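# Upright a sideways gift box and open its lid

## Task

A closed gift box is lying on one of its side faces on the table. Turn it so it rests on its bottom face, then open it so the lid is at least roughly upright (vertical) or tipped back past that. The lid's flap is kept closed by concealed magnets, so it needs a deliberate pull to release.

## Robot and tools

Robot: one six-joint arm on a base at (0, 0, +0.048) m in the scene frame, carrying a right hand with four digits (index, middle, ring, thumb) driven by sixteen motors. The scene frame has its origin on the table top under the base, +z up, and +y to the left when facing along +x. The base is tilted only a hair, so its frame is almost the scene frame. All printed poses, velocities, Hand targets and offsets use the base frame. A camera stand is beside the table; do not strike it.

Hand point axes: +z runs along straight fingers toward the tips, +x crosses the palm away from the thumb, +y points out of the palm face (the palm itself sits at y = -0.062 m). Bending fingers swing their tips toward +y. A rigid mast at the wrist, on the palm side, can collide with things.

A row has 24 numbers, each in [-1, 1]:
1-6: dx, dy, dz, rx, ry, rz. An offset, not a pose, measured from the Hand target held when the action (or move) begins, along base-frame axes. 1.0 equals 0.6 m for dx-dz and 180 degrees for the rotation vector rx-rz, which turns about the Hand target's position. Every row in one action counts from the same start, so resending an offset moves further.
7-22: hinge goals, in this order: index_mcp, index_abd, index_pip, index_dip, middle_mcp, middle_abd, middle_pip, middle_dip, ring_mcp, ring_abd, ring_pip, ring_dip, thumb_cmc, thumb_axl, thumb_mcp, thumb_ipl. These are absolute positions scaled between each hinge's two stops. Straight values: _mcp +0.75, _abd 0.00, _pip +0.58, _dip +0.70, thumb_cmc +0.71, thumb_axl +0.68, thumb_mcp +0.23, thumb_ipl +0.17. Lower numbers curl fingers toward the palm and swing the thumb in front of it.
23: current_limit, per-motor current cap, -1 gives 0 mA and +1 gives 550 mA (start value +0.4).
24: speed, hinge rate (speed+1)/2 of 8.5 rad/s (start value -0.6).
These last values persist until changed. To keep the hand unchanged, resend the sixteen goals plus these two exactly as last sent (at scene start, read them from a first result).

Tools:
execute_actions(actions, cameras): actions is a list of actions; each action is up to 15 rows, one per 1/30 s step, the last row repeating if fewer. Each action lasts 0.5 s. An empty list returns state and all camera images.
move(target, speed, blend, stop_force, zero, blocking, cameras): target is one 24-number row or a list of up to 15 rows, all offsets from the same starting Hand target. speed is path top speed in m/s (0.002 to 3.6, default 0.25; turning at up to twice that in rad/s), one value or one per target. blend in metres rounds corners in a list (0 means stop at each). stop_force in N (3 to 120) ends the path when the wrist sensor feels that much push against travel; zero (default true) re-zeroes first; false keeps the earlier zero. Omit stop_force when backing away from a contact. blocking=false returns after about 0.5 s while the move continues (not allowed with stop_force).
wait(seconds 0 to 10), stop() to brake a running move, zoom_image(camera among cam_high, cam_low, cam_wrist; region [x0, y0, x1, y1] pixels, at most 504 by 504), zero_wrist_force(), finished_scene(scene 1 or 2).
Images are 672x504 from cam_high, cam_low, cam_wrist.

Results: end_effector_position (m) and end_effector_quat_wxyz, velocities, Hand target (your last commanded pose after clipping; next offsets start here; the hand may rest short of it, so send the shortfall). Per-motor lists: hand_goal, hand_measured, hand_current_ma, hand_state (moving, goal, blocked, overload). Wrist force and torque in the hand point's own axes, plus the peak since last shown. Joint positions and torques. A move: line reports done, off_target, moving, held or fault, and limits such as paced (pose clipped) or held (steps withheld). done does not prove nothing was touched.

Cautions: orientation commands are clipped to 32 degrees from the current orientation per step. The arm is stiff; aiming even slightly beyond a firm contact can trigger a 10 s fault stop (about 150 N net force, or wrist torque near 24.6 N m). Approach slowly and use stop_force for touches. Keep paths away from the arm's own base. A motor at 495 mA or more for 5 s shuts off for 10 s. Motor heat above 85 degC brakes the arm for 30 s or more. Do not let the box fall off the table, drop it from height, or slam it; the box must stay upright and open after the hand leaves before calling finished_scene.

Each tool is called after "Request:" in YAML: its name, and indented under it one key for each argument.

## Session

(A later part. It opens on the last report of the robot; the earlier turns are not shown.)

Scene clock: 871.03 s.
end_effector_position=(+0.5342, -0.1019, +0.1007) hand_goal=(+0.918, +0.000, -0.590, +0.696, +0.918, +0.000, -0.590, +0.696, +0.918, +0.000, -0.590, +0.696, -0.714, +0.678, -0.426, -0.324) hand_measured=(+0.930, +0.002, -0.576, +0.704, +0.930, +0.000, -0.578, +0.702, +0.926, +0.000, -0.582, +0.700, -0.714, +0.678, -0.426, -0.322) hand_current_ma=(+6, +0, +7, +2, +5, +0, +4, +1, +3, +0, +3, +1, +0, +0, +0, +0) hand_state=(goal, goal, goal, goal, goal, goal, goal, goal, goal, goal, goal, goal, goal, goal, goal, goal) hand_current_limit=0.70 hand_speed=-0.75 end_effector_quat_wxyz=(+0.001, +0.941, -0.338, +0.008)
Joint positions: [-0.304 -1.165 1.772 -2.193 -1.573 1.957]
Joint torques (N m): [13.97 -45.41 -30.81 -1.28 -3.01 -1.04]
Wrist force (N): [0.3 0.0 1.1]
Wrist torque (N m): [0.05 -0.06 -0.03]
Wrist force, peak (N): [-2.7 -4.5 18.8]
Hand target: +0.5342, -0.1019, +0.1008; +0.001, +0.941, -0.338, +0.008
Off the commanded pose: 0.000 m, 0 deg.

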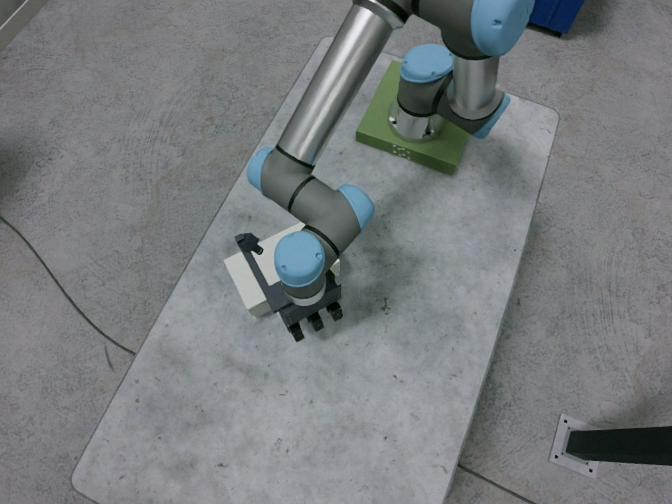

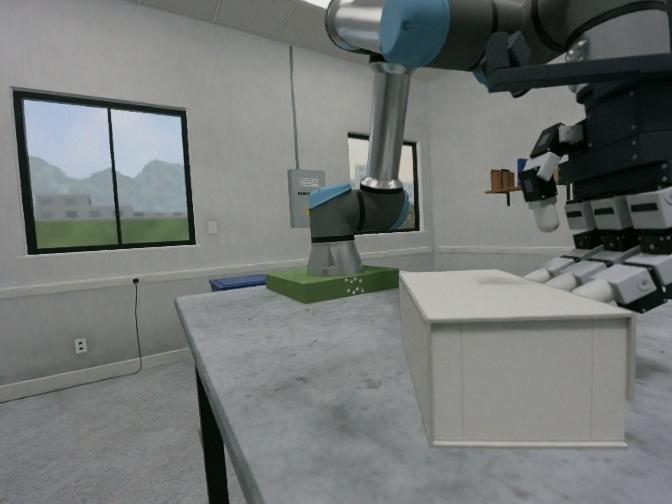

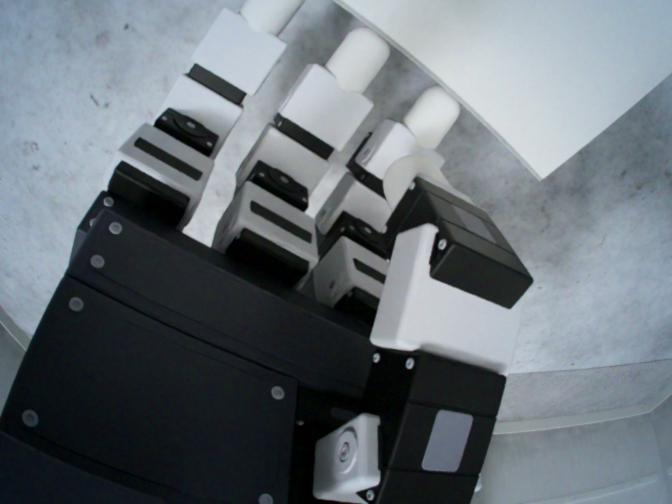

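Request:
move:
  target:
    - [0.06, 0.08, 0.12, 0, 0, 0, 0.587, 0.0, -0.112, 0.696, 0.959, 0.0, -0.512, 0.696, 0.959, 0.0, -0.512, 0.696, -0.671, 0.678, 0.25, 0.1, 0.6, -0.5]
    - [0.2767, -0.2148, 0.2, 0, 0, -0.5, 0.587, 0.0, -0.112, 0.696, 0.959, 0.0, -0.512, 0.696, 0.959, 0.0, -0.512, 0.696, -0.671, 0.678, 0.25, 0.1, 0.6, -0.5]
    - [0.2767, -0.2148, -0.0958, 0, 0, -0.5, 0.587, 0.0, -0.112, 0.696, 0.959, 0.0, -0.512, 0.696, 0.959, 0.0, -0.512, 0.696, -0.671, 0.678, 0.25, 0.1, 0.6, -0.5]
  speed: [0.2, 0.35, 0.1]
  blend: [0.03, 0, 0]
  cameras: ["cam_high", "cam_low", "cam_wrist"]

Request:
zoom_image:
  camera: "cam_high"
  region: [170, 220, 310, 380]

Request:
zoom_image:
  camera: "cam_low"
  region: [380, 200, 672, 480]

Scene clock: 892.40 s.
end_effector_position=(+0.7002, -0.2308, +0.0432) hand_goal=(+0.588, +0.000, -0.112, +0.696, +0.960, +0.000, -0.512, +0.696, +0.960, +0.000, -0.512, +0.696, -0.670, +0.678, +0.250, +0.100) hand_measured=(+0.596, +0.002, -0.112, +0.700, +0.956, +0.000, -0.512, +0.700, +0.958, +0.000, -0.512, +0.700, -0.672, +0.678, +0.240, +0.096) hand_current_ma=(+2, +0, +0, +1, -1, +0, +0, +0, +0, +0, +0, +0, +0, +0, -6, -1) hand_state=(goal, goal, goal, goal, goal, goal, goal, goal, goal, goal, goal, goal, goal, goal, goal, goal) hand_current_limit=0.60 hand_speed=-0.50 end_effector_quat_wxyz=(-0.006, -0.426, +0.905, -0.005)
Joint positions: [-0.543 -0.657 1.046 -1.962 -1.586 3.288]
Joint torques (N m): [10.69 -68.06 -32.36 -1.45 1.58 1.26]
Wrist force (N): [0.1 0.7 0.7]
Wrist torque (N m): [0.06 -0.09 0.06]
Wrist force, peak (N): [0.0 1.6 2.7]
Hand target: +0.7002, -0.2308, +0.0433; -0.006, -0.426, +0.905, -0.005
Off the commanded pose: 0.000 m, 0 deg.
move: done

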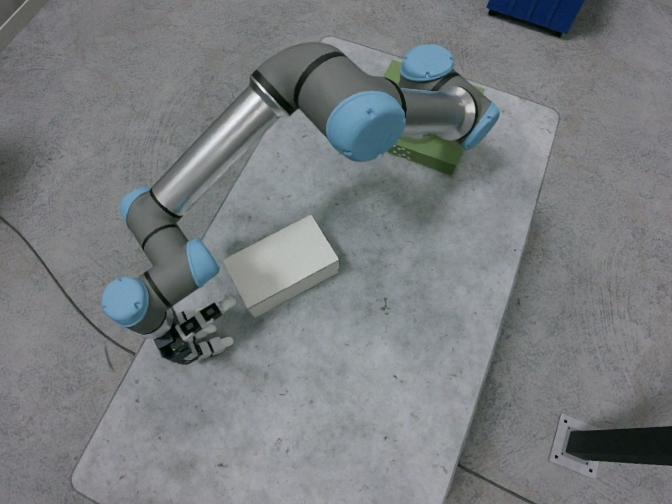

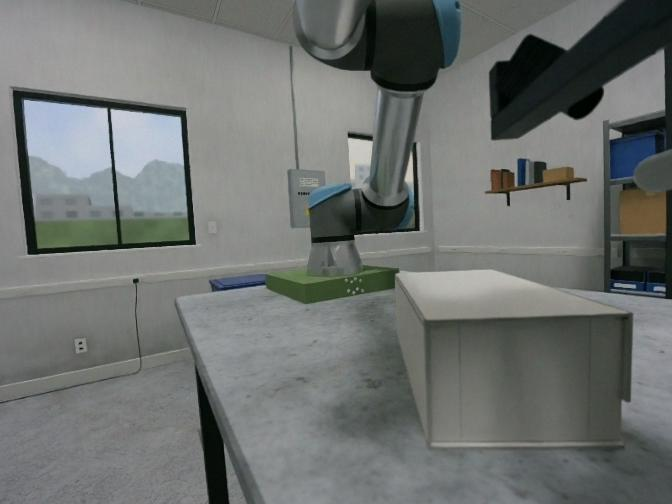

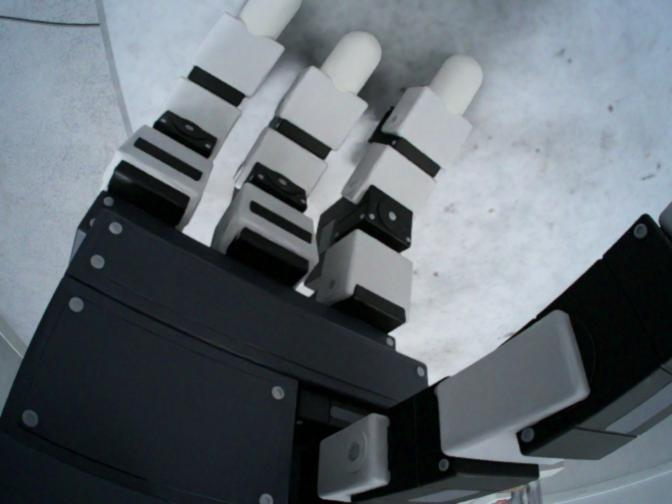

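Scaled by 3.150.

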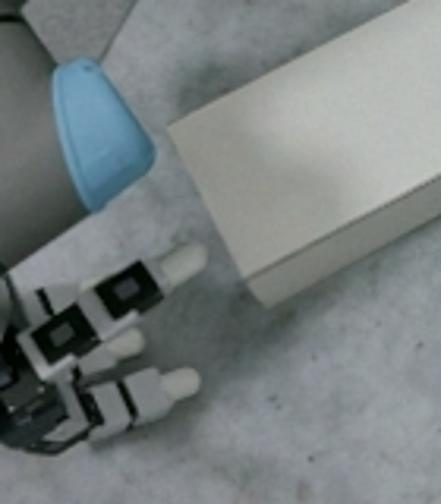

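Scaled by 1.726.

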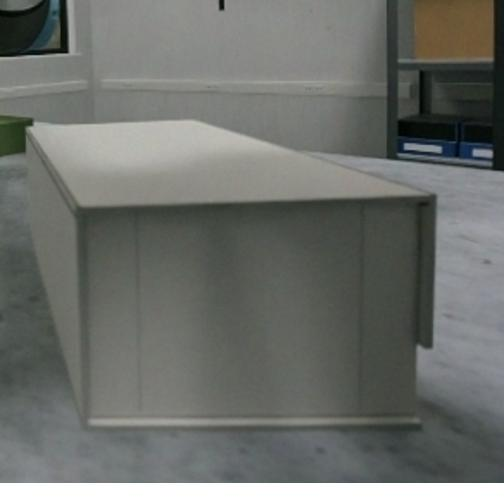

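Request:
move:
  target:
    - [-0.0102, -0.0132, 0, 0, 0, 0.0111, 0.587, 0.0, -0.112, 0.696, 0.959, 0.0, -0.512, 0.696, 0.959, 0.0, -0.512, 0.696, -0.671, 0.678, 0.25, 0.1, 0.6, -0.5]
    - [-0.1093, 0.063, 0, 0, 0, 0.0111, 0.587, 0.0, -0.112, 0.696, 0.959, 0.0, -0.512, 0.696, 0.959, 0.0, -0.512, 0.696, -0.671, 0.678, 0.25, 0.1, 0.6, -0.5]
  speed: 0.05
  cameras: ["cam_high", "cam_low", "cam_wrist"]

Request:
zoom_image:
  camera: "cam_high"
  region: [190, 220, 310, 350]

Request:
zoom_image:
  camera: "cam_low"
  region: [380, 200, 672, 480]

Scene clock: 899.70 s.
end_effector_position=(+0.6347, -0.1930, +0.0434) hand_goal=(+0.588, +0.000, -0.112, +0.696, +0.960, +0.000, -0.512, +0.696, +0.960, +0.000, -0.512, +0.696, -0.670, +0.678, +0.250, +0.100) hand_measured=(+0.594, +0.002, -0.112, +0.700, +0.956, +0.000, -0.512, +0.700, +0.958, +0.000, -0.512, +0.700, -0.672, +0.678, +0.240, +0.096) hand_current_ma=(+2, +0, +0, +1, -1, +0, +0, +0, +0, +0, +0, +0, +0, +0, -6, -1) hand_state=(goal, goal, goal, goal, goal, goal, goal, goal, goal, goal, goal, goal, goal, goal, goal, goal) hand_current_limit=0.60 hand_speed=-0.50 end_effector_quat_wxyz=(-0.006, -0.442, +0.897, -0.005)
Joint positions: [-0.542 -0.825 1.364 -2.113 -1.586 3.255]
Joint torques (N m): [4.52 -43.34 -25.02 -0.44 -1.25 -0.74]
Wrist force (N): [-0.1 0.5 1.0]
Wrist torque (N m): [0.01 -0.06 -0.03]
Wrist force, peak (N): [0.0 1.4 0.8]
Hand target: +0.6347, -0.1930, +0.0433; -0.006, -0.442, +0.897, -0.005
Off the commanded pose: 0.000 m, 0 deg.
move: done

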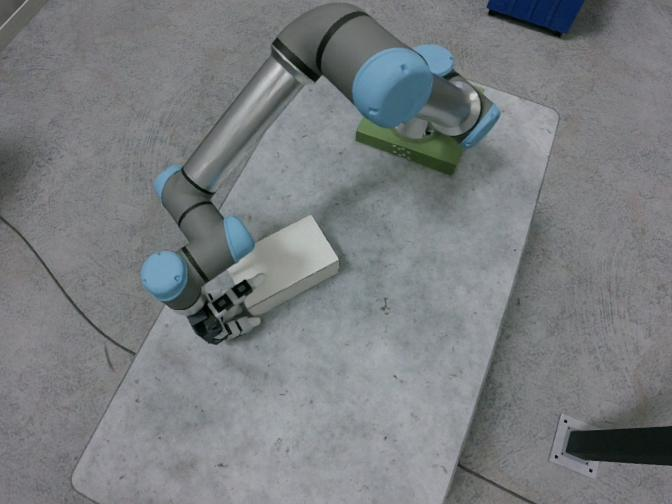

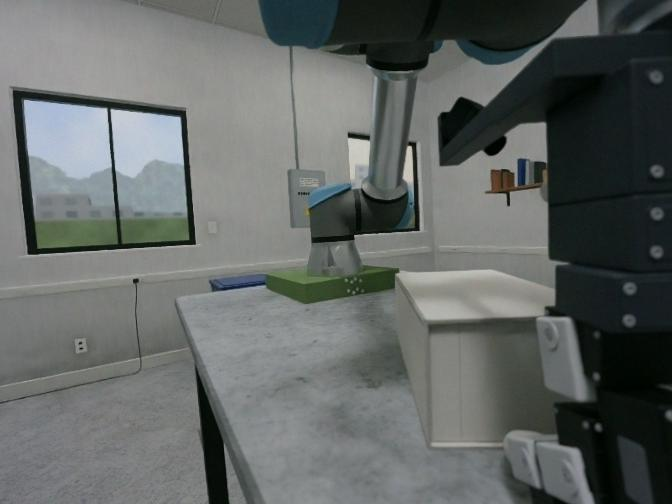

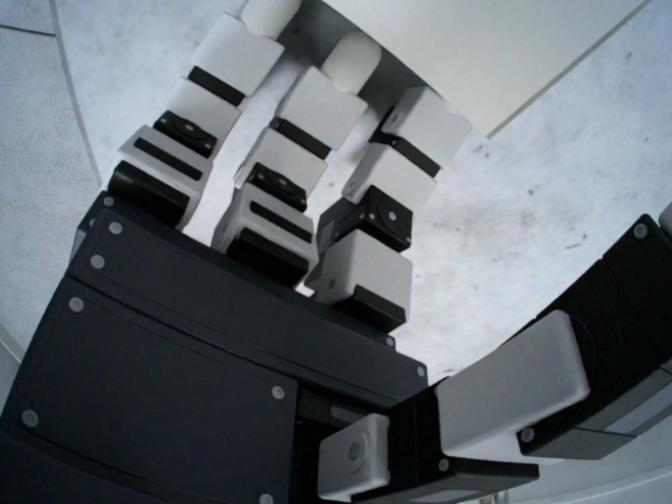

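Scaled by 3.877.

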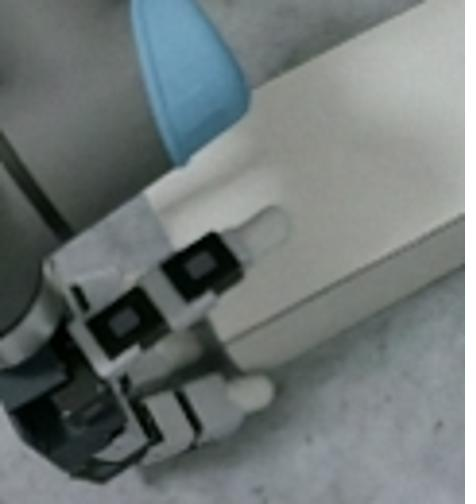

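Scaled by 1.726.

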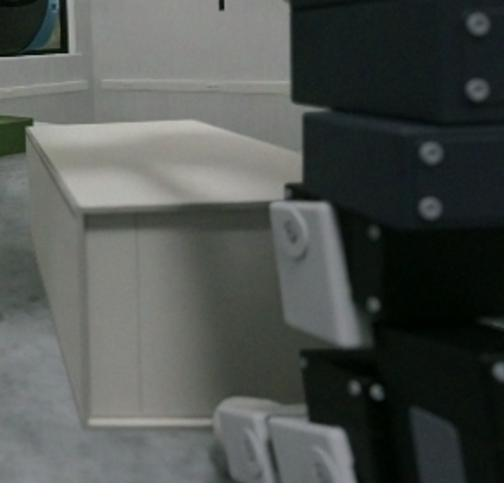

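Request:
move:
  target:
    - [-0.008, 0.0061, -0.0058, 0, 0, 0, 0.587, 0.0, -0.112, 0.696, 0.959, 0.0, -0.512, 0.696, 0.959, 0.0, -0.512, 0.696, -0.671, 0.678, 0.25, 0.1, 0.6, -0.5]
    - [-0.0156, -0.0038, -0.0058, 0, 0, 0, 0.587, 0.0, -0.112, 0.696, 0.959, 0.0, -0.512, 0.696, 0.959, 0.0, -0.512, 0.696, -0.671, 0.678, 0.25, 0.1, 0.6, -0.5]
  speed: 0.02
  cameras: ["cam_high", "cam_low", "cam_wrist"]

Request:
zoom_image:
  camera: "cam_high"
  region: [190, 220, 310, 350]

Scene clock: 903.60 s.
end_effector_position=(+0.6252, -0.1955, +0.0398) hand_goal=(+0.588, +0.000, -0.112, +0.696, +0.960, +0.000, -0.512, +0.696, +0.960, +0.000, -0.512, +0.696, -0.670, +0.678, +0.250, +0.100) hand_measured=(+0.594, +0.008, -0.112, +0.698, +0.956, +0.000, -0.512, +0.700, +0.958, +0.000, -0.512, +0.700, -0.672, +0.678, +0.240, +0.096) hand_current_ma=(+2, +2, +0, +0, -1, +0, +0, +0, +0, +0, +0, +0, +0, +0, -6, -1) hand_state=(goal, goal, goal, goal, goal, goal, goal, goal, goal, goal, goal, goal, goal, goal, goal, goal) hand_current_limit=0.60 hand_speed=-0.50 end_effector_quat_wxyz=(-0.006, -0.442, +0.897, -0.005)
Joint positions: [-0.551 -0.837 1.397 -2.134 -1.586 3.245]
Joint torques (N m): [3.82 -54.19 -24.84 -2.94 1.46 0.79]
Wrist force (N): [-0.8 -0.3 0.4]
Wrist torque (N m): [0.03 -0.12 0.06]
Wrist force, peak (N): [-0.1 0.9 0.8]
Hand target: +0.6253, -0.1953, +0.0398; -0.006, -0.442, +0.897, -0.005
Off the commanded pose: 0.000 m, 0 deg.
move: done

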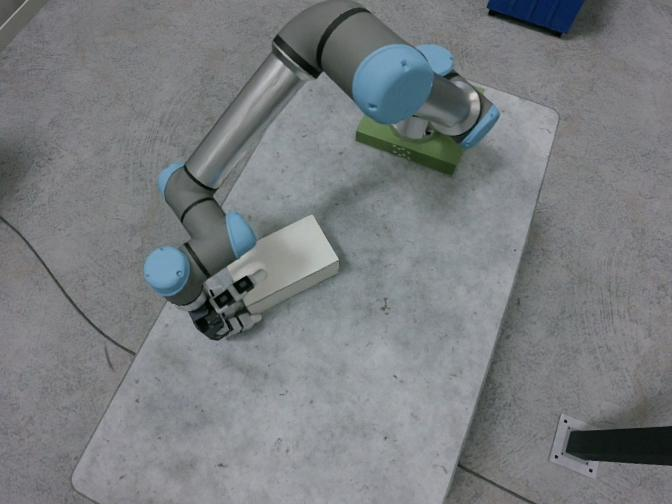

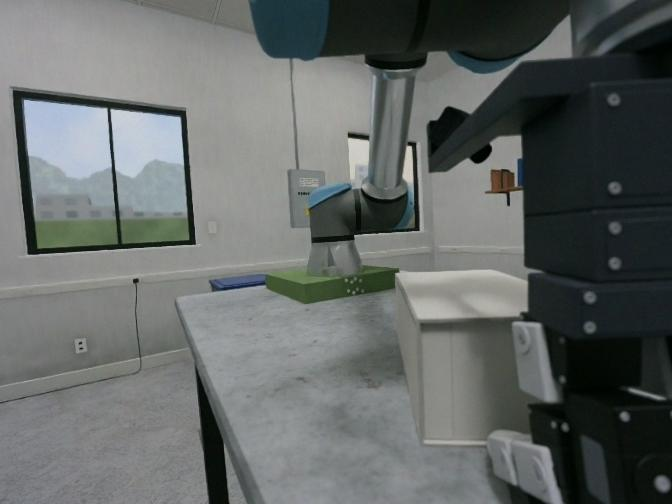

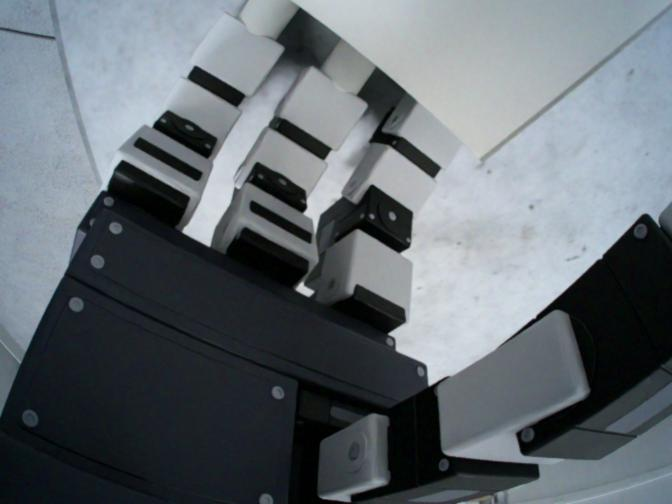

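Scaled by 3.877.

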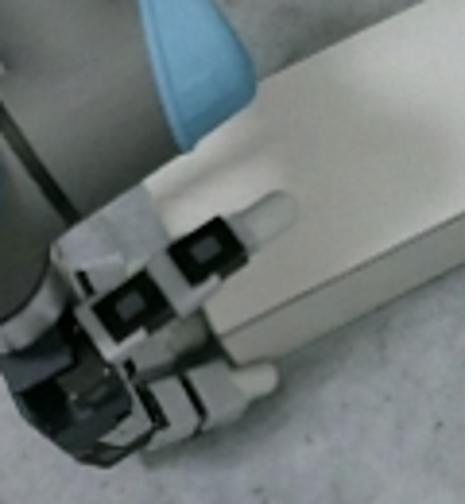

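Request:
move:
  target: [0, 0, 0, 0, 0, 0, 0.587, 0.0, -0.112, 0.696, 0.959, 0.0, -0.512, 0.696, 0.959, 0.0, -0.512, 0.696, -0.671, 0.678, -0.584, -0.081, 0.7, -0.75]
  speed: 0.02
  cameras: ["cam_low", "cam_wrist"]

Request:
move:
  target: [0, 0, 0.0067, 0, 0, 0, 0.587, 0.0, -0.112, 0.696, 0.959, 0.0, -0.512, 0.696, 0.959, 0.0, -0.512, 0.696, -0.671, 0.678, -0.584, -0.081, 0.7, -0.75]
  speed: 0.01
  cameras: ["cam_low", "cam_high"]

Request:
zoom_image:
  camera: "cam_high"
  region: [190, 220, 310, 350]

Scene clock: 907.00 s.
end_effector_position=(+0.6253, -0.1953, +0.0398) hand_goal=(+0.588, +0.000, -0.112, +0.696, +0.960, +0.000, -0.512, +0.696, +0.960, +0.000, -0.512, +0.696, -0.670, +0.678, -0.584, -0.080) hand_measured=(+0.594, +0.008, -0.112, +0.698, +0.956, +0.000, -0.512, +0.700, +0.958, +0.000, -0.512, +0.700, -0.672, +0.678, -0.246, -0.056) hand_current_ma=(+2, +2, +0, +0, -1, +0, +0, +0, +0, +0, +0, +0, +0, +0, +467, +25) hand_state=(goal, goal, goal, goal, goal, goal, goal, goal, goal, goal, goal, goal, goal, goal, blocked, blocked) hand_current_limit=0.70 hand_speed=-0.75 end_effector_quat_wxyz=(-0.006, -0.442, +0.897, -0.005)
Joint positions: [-0.551 -0.837 1.397 -2.133 -1.586 3.245]
Joint torques (N m): [13.46 -40.85 -29.53 -1.11 1.35 1.23]
Wrist force (N): [-0.6 2.3 -4.6]
Wrist torque (N m): [0.04 -0.10 0.05]
Wrist force, peak (N): [-0.6 2.3 -4.6]
Hand target: +0.6253, -0.1953, +0.0398; -0.006, -0.442, +0.897, -0.005
Off the commanded pose: 0.000 m, 0 deg.
move: done
Images, in order (width x height): cam_low 672x504, cam_wrist 672x504.

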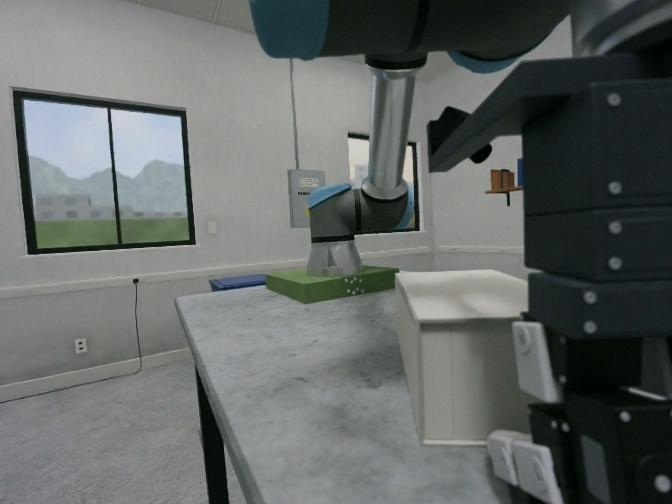

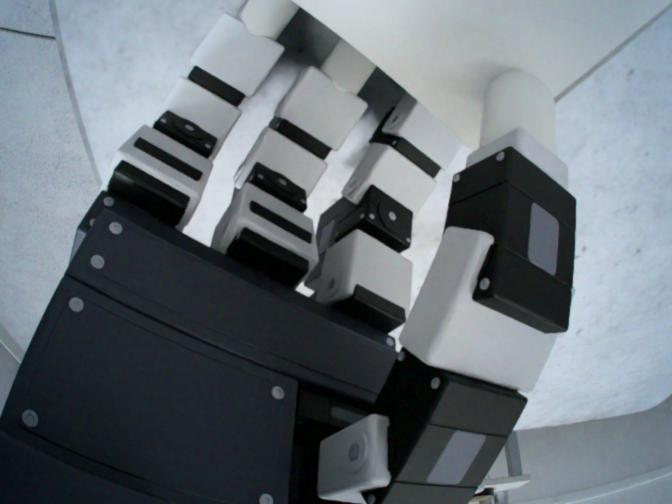

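Scene clock: 907.73 s.
end_effector_position=(+0.6253, -0.1953, +0.0439) hand_goal=(+0.588, +0.000, -0.112, +0.696, +0.960, +0.000, -0.512, +0.696, +0.960, +0.000, -0.512, +0.696, -0.670, +0.678, -0.584, -0.080) hand_measured=(+0.600, +0.006, -0.108, +0.698, +0.956, +0.000, -0.512, +0.700, +0.958, +0.000, -0.512, +0.700, -0.672, +0.674, -0.292, -0.052) hand_current_ma=(+6, +1, +1, +0, -1, +0, +0, +0, +0, +0, +0, +0, +0, -1, +467, +33) hand_state=(goal, goal, goal, goal, goal, goal, goal, goal, goal, goal, goal, goal, goal, goal, blocked, blocked) hand_current_limit=0.70 hand_speed=-0.75 end_effector_quat_wxyz=(-0.006, -0.442, +0.897, -0.005)
Joint positions: [-0.551 -0.842 1.394 -2.126 -1.586 3.245]
Joint torques (N m): [12.75 -51.94 -27.36 -2.69 1.33 1.17]
Wrist force (N): [0.4 3.1 -1.8]
Wrist torque (N m): [0.14 -0.09 0.07]
Wrist force, peak (N): [-0.4 2.2 -4.1]
Hand target: +0.6253, -0.1953, +0.0438; -0.006, -0.442, +0.897, -0.005
Off the commanded pose: 0.000 m, 0 deg.
move: done
Images, in order (width x height): cam_high 672x504, cam_low 672x504.

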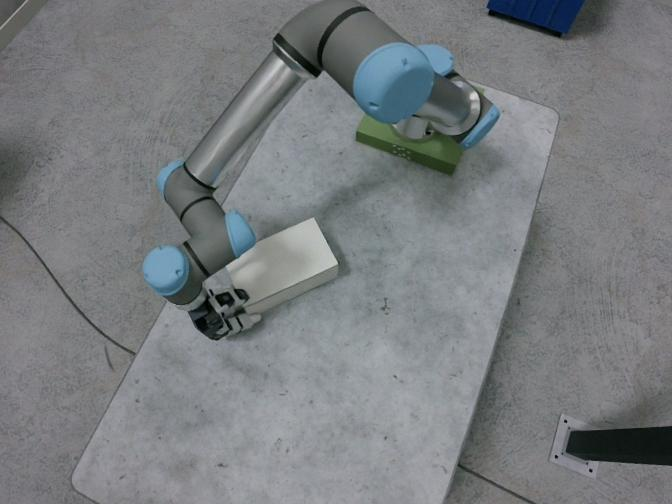

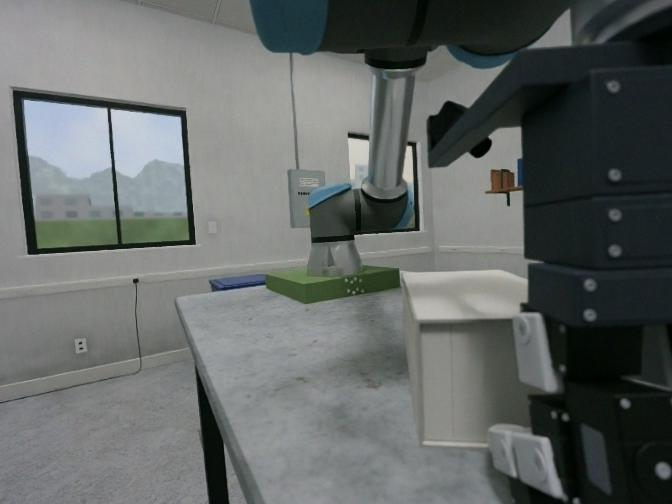

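Scaled by 3.877.

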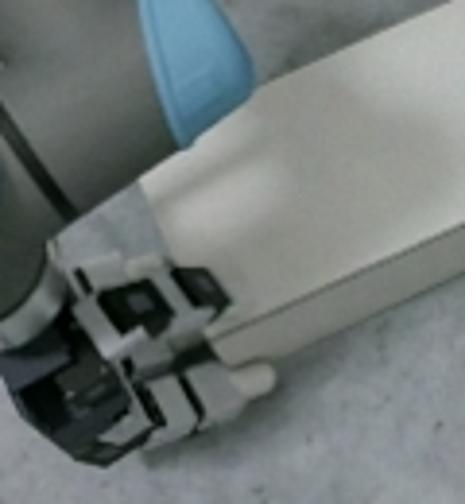

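Request:
execute_actions:
  actions: []

Scene clock: 916.47 s.
end_effector_position=(+0.6253, -0.1953, +0.0438) hand_goal=(+0.588, +0.000, -0.112, +0.696, +0.960, +0.000, -0.512, +0.696, +0.960, +0.000, -0.512, +0.696, -0.670, +0.678, -0.584, -0.080) hand_measured=(+0.600, +0.006, -0.108, +0.698, +0.956, +0.000, -0.512, +0.700, +0.958, +0.000, -0.512, +0.700, -0.672, +0.674, -0.292, -0.052) hand_current_ma=(+6, +1, +1, +0, -1, +0, +0, +0, +0, +0, +0, +0, +0, -1, +468, +33) hand_state=(goal, goal, goal, goal, goal, goal, goal, goal, goal, goal, goal, goal, goal, goal, blocked, blocked) hand_current_limit=0.70 hand_speed=-0.75 end_effector_quat_wxyz=(-0.006, -0.442, +0.897, -0.005)
Joint positions: [-0.551 -0.842 1.395 -2.126 -1.586 3.245]
Joint velocities: within noise
Joint torques (N m): [10.54 -40.12 -15.69 -4.41 1.18 1.25]
Wrist force (N): [0.2 2.8 -2.2]
Wrist torque (N m): [0.12 -0.07 0.04]
Wrist force, peak (N): [0.5 3.0 -2.3]
Hand target: +0.6253, -0.1953, +0.0438; -0.006, -0.442, +0.897, -0.005
Off the commanded pose: 0.000 m, 0 deg.

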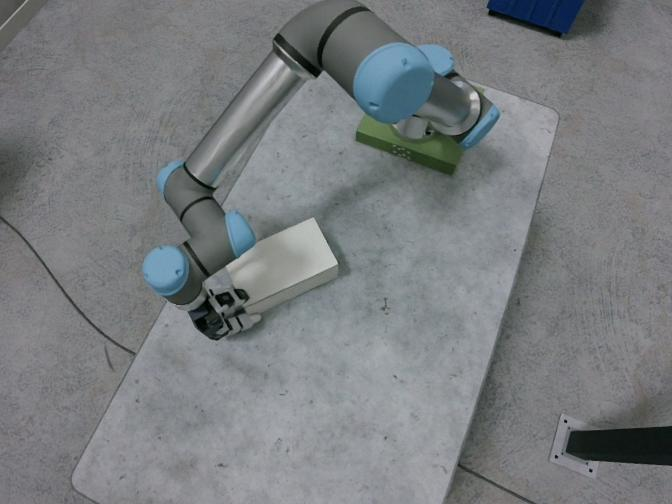

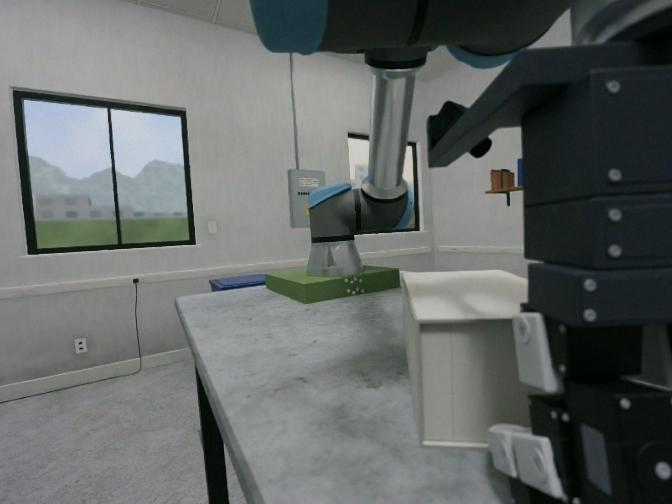

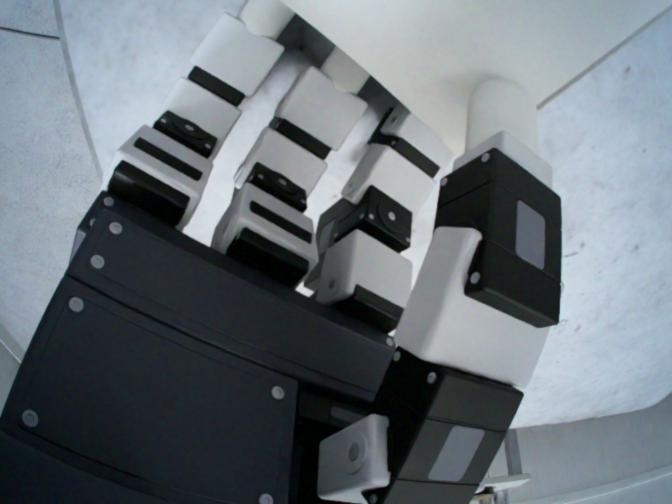

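Request:
execute_actions:
  actions:
    - [[0,0,0,0,0,0,0.587,0,-0.112,0.696,0.80,0,-0.30,0.696,0.80,0,-0.30,0.696,-0.671,0.678,-0.584,-0.081,0.7,-0.93]]
    - [[0,0,0,0,0,0,0.587,0,-0.112,0.696,0.78,0,-0.26,0.696,0.78,0,-0.26,0.696,-0.671,0.678,-0.584,-0.081,0.7,-0.93]]
  cameras: ["cam_low", "cam_wrist"]

Scene clock: 929.30 s.
end_effector_position=(+0.6253, -0.1953, +0.0438) hand_goal=(+0.588, +0.000, -0.112, +0.696, +0.780, +0.000, -0.260, +0.696, +0.780, +0.000, -0.260, +0.696, -0.670, +0.678, -0.584, -0.080) hand_measured=(+0.600, +0.006, -0.108, +0.698, +0.836, +0.000, -0.352, +0.670, +0.784, +0.000, -0.260, +0.700, -0.672, +0.674, -0.292, -0.052) hand_current_ma=(+6, +1, +1, +0, +75, +0, -167, -18, +1, +0, +0, +0, +0, -1, +468, +34) hand_state=(goal, goal, goal, goal, blocked, goal, blocked, blocked, goal, goal, goal, goal, goal, goal, blocked, blocked) hand_current_limit=0.70 hand_speed=-0.93 end_effector_quat_wxyz=(-0.006, -0.442, +0.897, -0.005)
Joint positions: [-0.551 -0.842 1.395 -2.126 -1.586 3.245]
Joint torques (N m): [5.55 -40.44 -15.66 -0.87 0.97 1.21]
Wrist force (N): [0.6 -4.5 -8.2]
Wrist torque (N m): [0.42 0.04 -0.11]
Wrist force, peak (N): [0.4 -4.4 -8.5]
Hand target: +0.6253, -0.1953, +0.0438; -0.006, -0.442, +0.897, -0.005
Off the commanded pose: 0.000 m, 0 deg.
Images, in order (width x height): cam_low 672x504, cam_wrist 672x504.

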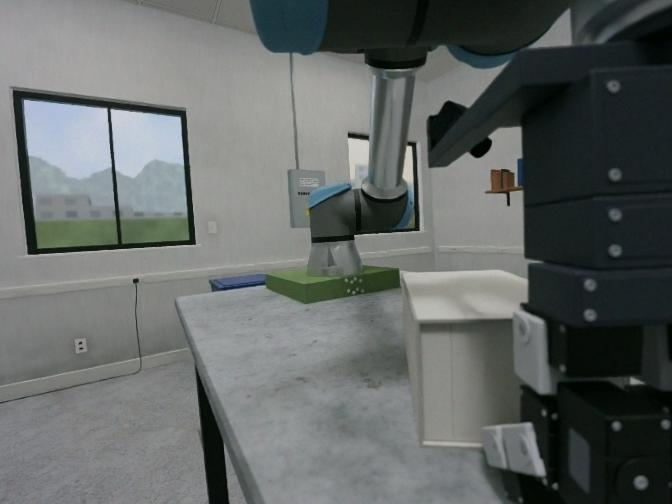

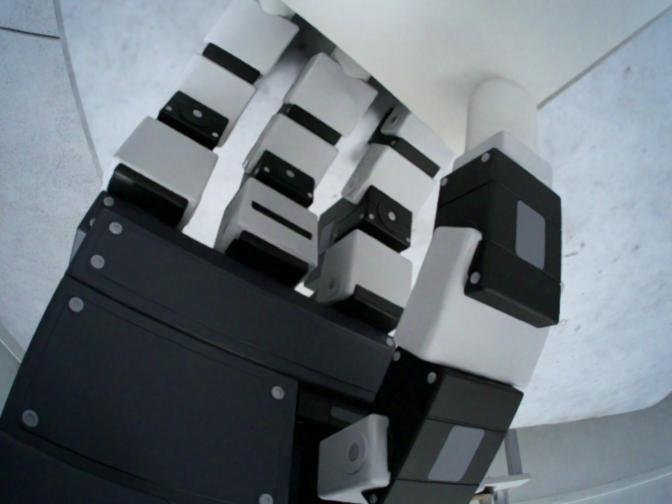

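Request:
zoom_image:
  camera: "cam_low"
  region: [392, 250, 602, 480]

Request:
execute_actions:
  actions:
    - [[0,0,0,0,0,0,0.587,0,-0.112,0.696,0.76,0,-0.22,0.696,0.76,0,-0.20,0.696,-0.671,0.678,-0.584,-0.081,0.7,-0.93]]
  cameras: ["cam_low"]

Scaled by 2.191.

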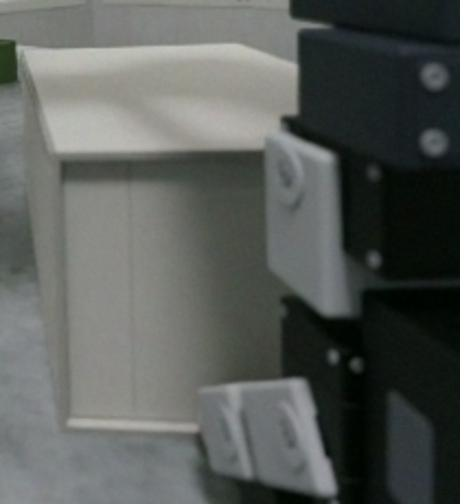

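Scene clock: 933.27 s.
end_effector_position=(+0.6253, -0.1953, +0.0438) hand_goal=(+0.588, +0.000, -0.112, +0.696, +0.760, +0.000, -0.220, +0.696, +0.760, +0.000, -0.200, +0.696, -0.670, +0.678, -0.584, -0.080) hand_measured=(+0.594, +0.006, -0.108, +0.698, +0.792, -0.002, -0.306, +0.668, +0.762, +0.000, -0.208, +0.696, -0.672, +0.678, -0.292, -0.052) hand_current_ma=(+2, +1, +1, +0, +27, +0, -146, -21, +0, +0, -3, +0, +0, +0, +468, +35) hand_state=(goal, goal, goal, goal, blocked, goal, blocked, blocked, goal, goal, goal, goal, goal, goal, blocked, blocked) hand_current_limit=0.70 hand_speed=-0.93 end_effector_quat_wxyz=(-0.006, -0.442, +0.897, -0.005)
Joint positions: [-0.551 -0.842 1.395 -2.126 -1.586 3.245]
Joint torques (N m): [1.54 -41.33 -14.62 0.67 0.85 1.14]
Wrist force (N): [1.0 -3.1 -8.5]
Wrist torque (N m): [0.41 0.13 -0.11]
Wrist force, peak (N): [0.5 -5.2 -8.7]
Hand target: +0.6253, -0.1953, +0.0438; -0.006, -0.442, +0.897, -0.005
Off the commanded pose: 0.000 m, 0 deg.
Images, in order (width x height): cam_low 672x504.

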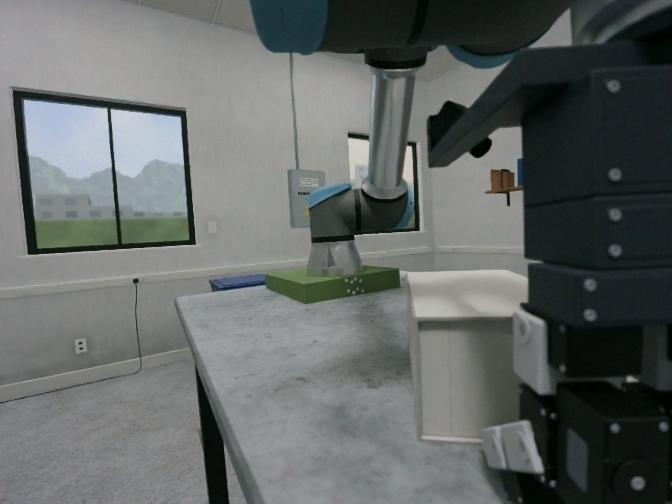

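Request:
execute_actions:
  actions:
    - [[0,0,0.0042,0,0,0,0.587,0,-0.112,0.696,0.745,0,-0.14,0.696,0.745,0,-0.14,0.696,-0.671,0.678,-0.584,-0.081,0.7,-0.90]]
    - [[0,0,0.0042,0,0,0,0.587,0,-0.112,0.696,0.73,0,-0.06,0.696,0.73,0,-0.07,0.696,-0.671,0.678,-0.584,-0.081,0.7,-0.90]]
  cameras: ["cam_low"]

Request:
zoom_image:
  camera: "cam_low"
  region: [392, 250, 602, 480]

Scene clock: 936.53 s.
end_effector_position=(+0.6253, -0.1953, +0.0489) hand_goal=(+0.588, +0.000, -0.112, +0.696, +0.730, +0.000, -0.060, +0.696, +0.730, +0.000, -0.070, +0.696, -0.670, +0.678, -0.584, -0.080) hand_measured=(+0.604, +0.008, -0.100, +0.700, +0.730, -0.002, -0.094, +0.686, +0.724, +0.000, -0.092, +0.694, -0.672, +0.676, -0.360, -0.052) hand_current_ma=(+9, +2, +5, +1, +0, +0, -29, -3, -2, +0, -12, +0, +0, +0, +467, +35) hand_state=(goal, goal, goal, goal, goal, goal, blocked, goal, goal, goal, blocked, goal, goal, goal, blocked, blocked) hand_current_limit=0.70 hand_speed=-0.90 end_effector_quat_wxyz=(-0.006, -0.442, +0.897, -0.005)
Joint positions: [-0.551 -0.849 1.391 -2.116 -1.586 3.245]
Joint torques (N m): [-2.42 -36.17 -22.95 -3.68 0.67 1.03]
Wrist force (N): [0.3 1.1 -6.3]
Wrist torque (N m): [0.33 0.11 0.00]
Wrist force, peak (N): [0.0 -5.6 -9.5]
Hand target: +0.6253, -0.1953, +0.0489; -0.006, -0.442, +0.897, -0.005
Off the commanded pose: 0.000 m, 0 deg.
Images, in order (width x height): cam_low 672x504.

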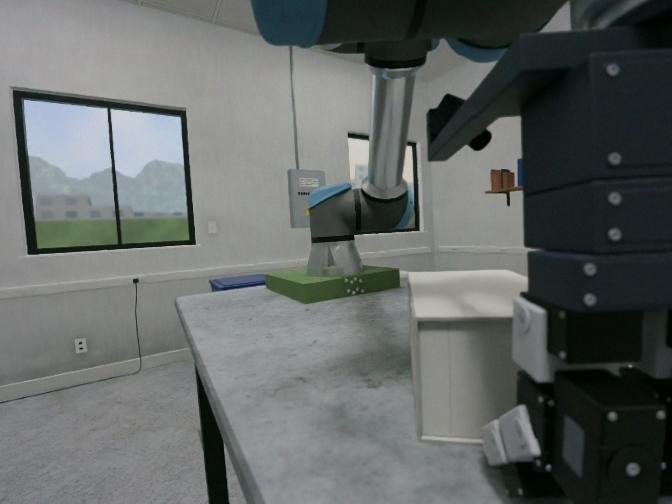

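Scaled by 2.191.

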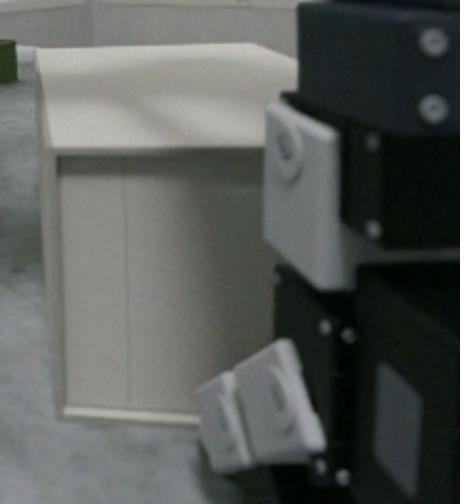

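Request:
zoom_image:
  camera: "cam_low"
  region: [400, 300, 540, 405]

Scaled by 3.600.

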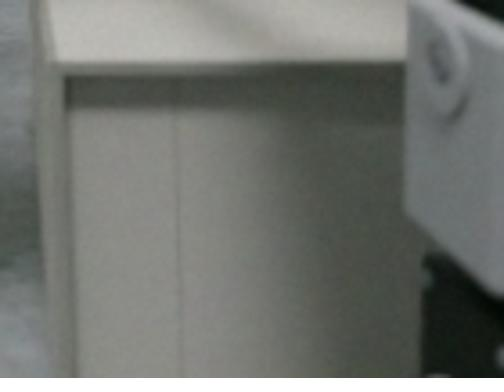

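Request:
execute_actions:
  actions:
    - [[0,0,0,0,0,0,0.587,0,-0.112,0.696,0.959,0,-0.512,0.696,0.959,0,-0.512,0.696,-0.571,0.678,0.225,0.168,0.7,-0.75]]
    - [[0.0264,-0.0203,0.0,0,0,0,0.587,0,-0.112,0.696,0.959,0,-0.512,0.696,0.959,0,-0.512,0.696,-0.571,0.678,0.225,0.168,0.7,-0.75]]
    - [[0.0396,-0.0304,0.01,0,0,0,0.587,0,-0.112,0.696,0.959,0,-0.512,0.696,0.959,0,-0.512,0.696,0.0,0.678,0.225,0.168,0.7,-0.6]]
    - [[0.0,0.0,0.12,0,0,0,0.587,0,-0.112,0.696,0.959,0,-0.512,0.696,0.959,0,-0.512,0.696,0.714,0.678,0.225,0.168,0.7,-0.6]]
  cameras: ["cam_high", "cam_low"]

Request:
zoom_image:
  camera: "cam_high"
  region: [170, 190, 380, 350]

Request:
zoom_image:
  camera: "cam_low"
  region: [392, 240, 672, 480]

Scene clock: 982.77 s.
end_effector_position=(+0.6649, -0.2257, +0.1268) hand_goal=(+0.588, +0.000, -0.112, +0.696, +0.960, +0.000, -0.512, +0.696, +0.960, +0.000, -0.512, +0.696, +0.714, +0.678, +0.226, +0.168) hand_measured=(+0.590, +0.004, -0.108, +0.700, +0.960, -0.002, -0.508, +0.694, +0.960, +0.000, -0.508, +0.694, +0.712, +0.676, +0.222, +0.166) hand_current_ma=(+0, +0, +1, +0, +0, +0, +1, +0, +0, +0, +0, +0, +0, +0, -1, +0) hand_state=(goal, goal, goal, goal, goal, goal, goal, goal, goal, goal, goal, goal, goal, goal, goal, goal) hand_current_limit=0.70 hand_speed=-0.60 end_effector_quat_wxyz=(-0.006, -0.442, +0.897, -0.005)
Joint positions: [-0.558 -0.817 1.116 -1.872 -1.586 3.238]
Joint torques (N m): [-14.38 -65.24 -33.73 -2 -2.32 0.3]
Wrist force (N): [-0.1 0.6 0.6]
Wrist torque (N m): [0.00 0.00 0.07]
Wrist force, peak (N): [0.0 -1.6 -16.0]
Hand target: +0.6649, -0.2257, +0.1269; -0.006, -0.442, +0.897, -0.005
Off the commanded pose: 0.000 m, 0 deg.
Images, in order (width x height): cam_high 672x504, cam_low 672x504.

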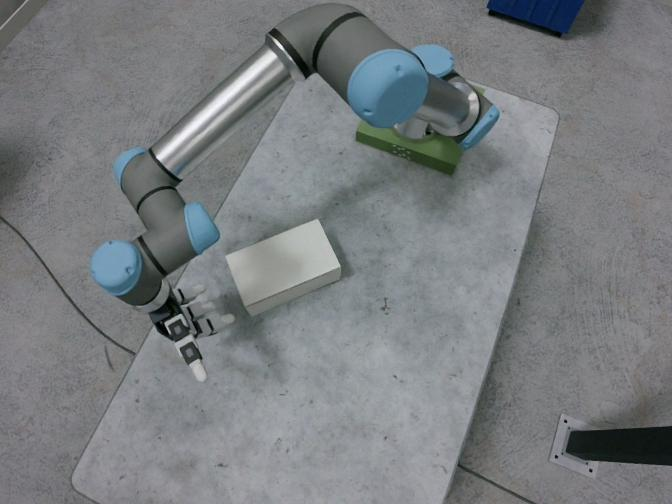

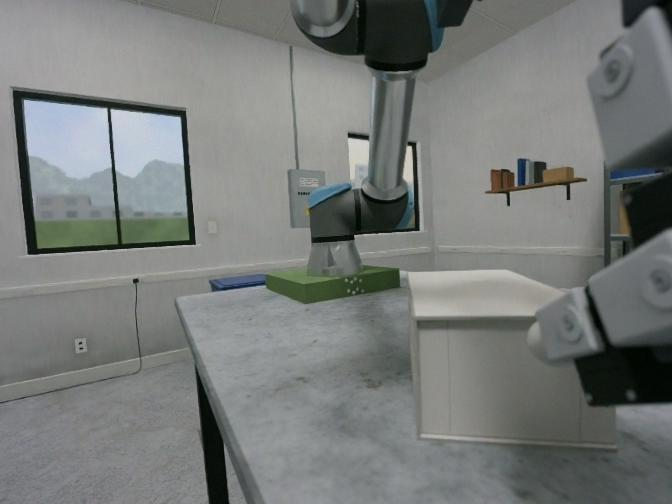

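Scaled by 2.400.

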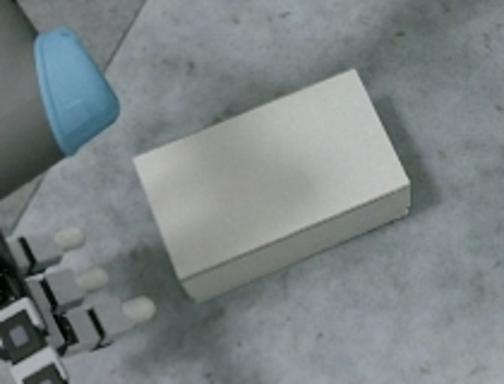

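Scaled by 1.800.

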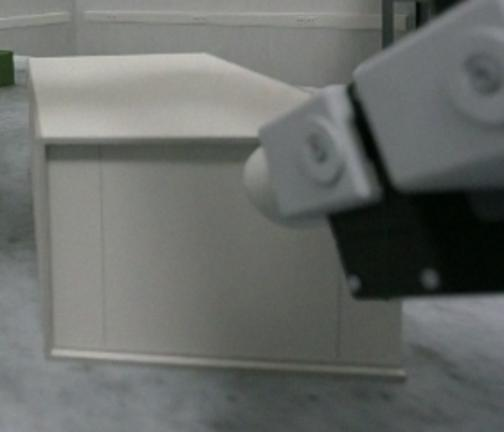

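Request:
move:
  target: [-0.0605,-0.0312,-0.1198,0,0,0,0.89,0,-0.664,0.333,0.959,0,-0.512,0.696,0.959,0,-0.512,0.696,0.714,0.678,0.225,0.168,0.5,-0.6]
  speed: 0.15
  cameras: ["cam_high", "cam_low", "cam_wrist"]

Request:
zoom_image:
  camera: "cam_high"
  region: [150, 190, 360, 350]

Request:
zoom_image:
  camera: "cam_low"
  region: [392, 240, 672, 480]

Scene clock: 1002.00 s.
end_effector_position=(+0.6286, -0.2445, +0.0550) hand_goal=(+0.890, +0.000, -0.664, +0.334, +0.960, +0.000, -0.512, +0.696, +0.960, +0.000, -0.512, +0.696, +0.714, +0.678, +0.226, +0.168) hand_measured=(+0.888, +0.004, -0.656, +0.338, +0.960, -0.002, -0.508, +0.694, +0.960, +0.000, -0.508, +0.694, +0.712, +0.676, +0.222, +0.166) hand_current_ma=(+0, +0, +3, +1, +0, +0, +1, +0, +0, +0, +0, +0, +0, +0, -1, +0) hand_state=(goal, goal, goal, goal, goal, goal, goal, goal, goal, goal, goal, goal, goal, goal, goal, goal) hand_current_limit=0.50 hand_speed=-0.60 end_effector_quat_wxyz=(-0.006, -0.442, +0.897, -0.005)
Joint positions: [-0.605 -0.808 1.3 -2.065 -1.586 3.191]
Joint torques (N m): [15.31 -64.74 -19.18 -3.3 1.97 0.75]
Wrist force (N): [0.1 0.8 0.5]
Wrist torque (N m): [0.02 -0.03 0.02]
Wrist force, peak (N): [0.8 1.4 2.0]
Hand target: +0.6286, -0.2444, +0.0550; -0.006, -0.442, +0.897, -0.005
Off the commanded pose: 0.000 m, 0 deg.
move: done

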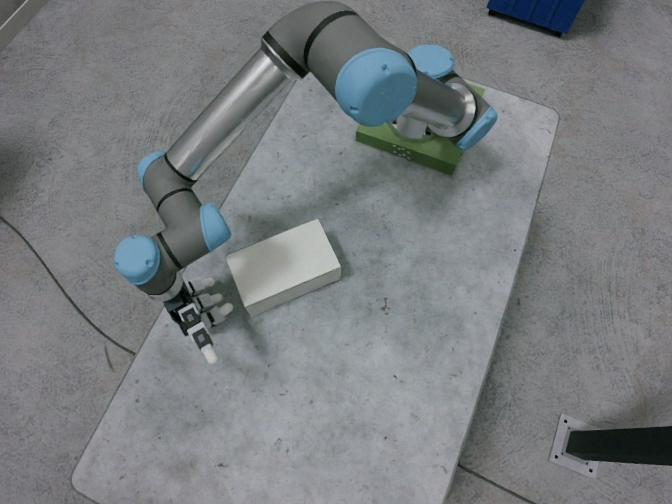

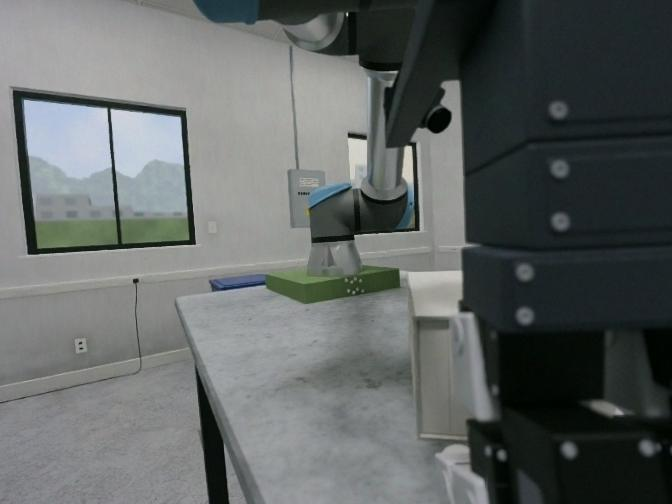

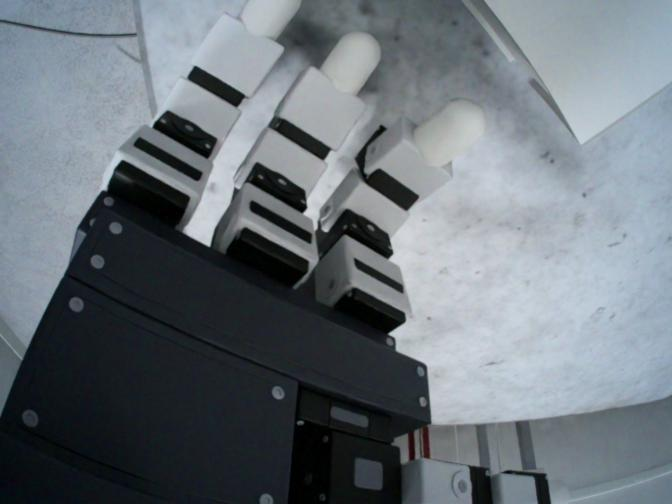

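Scaled by 2.400.

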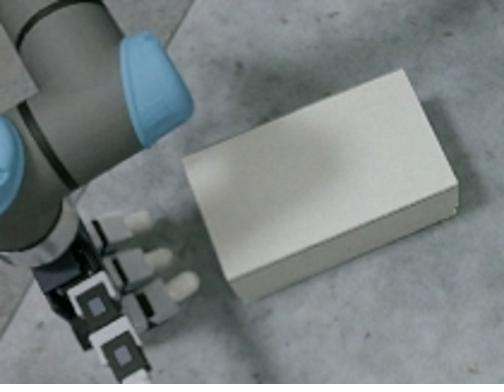

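Scaled by 1.800.

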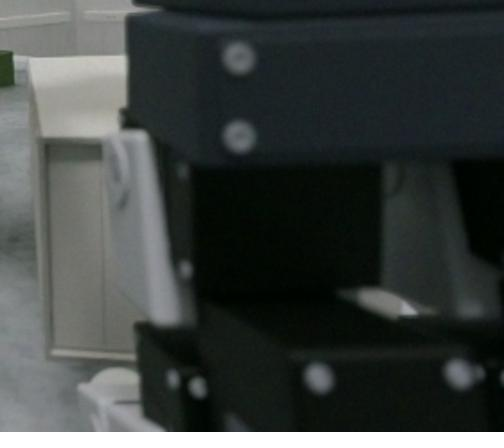

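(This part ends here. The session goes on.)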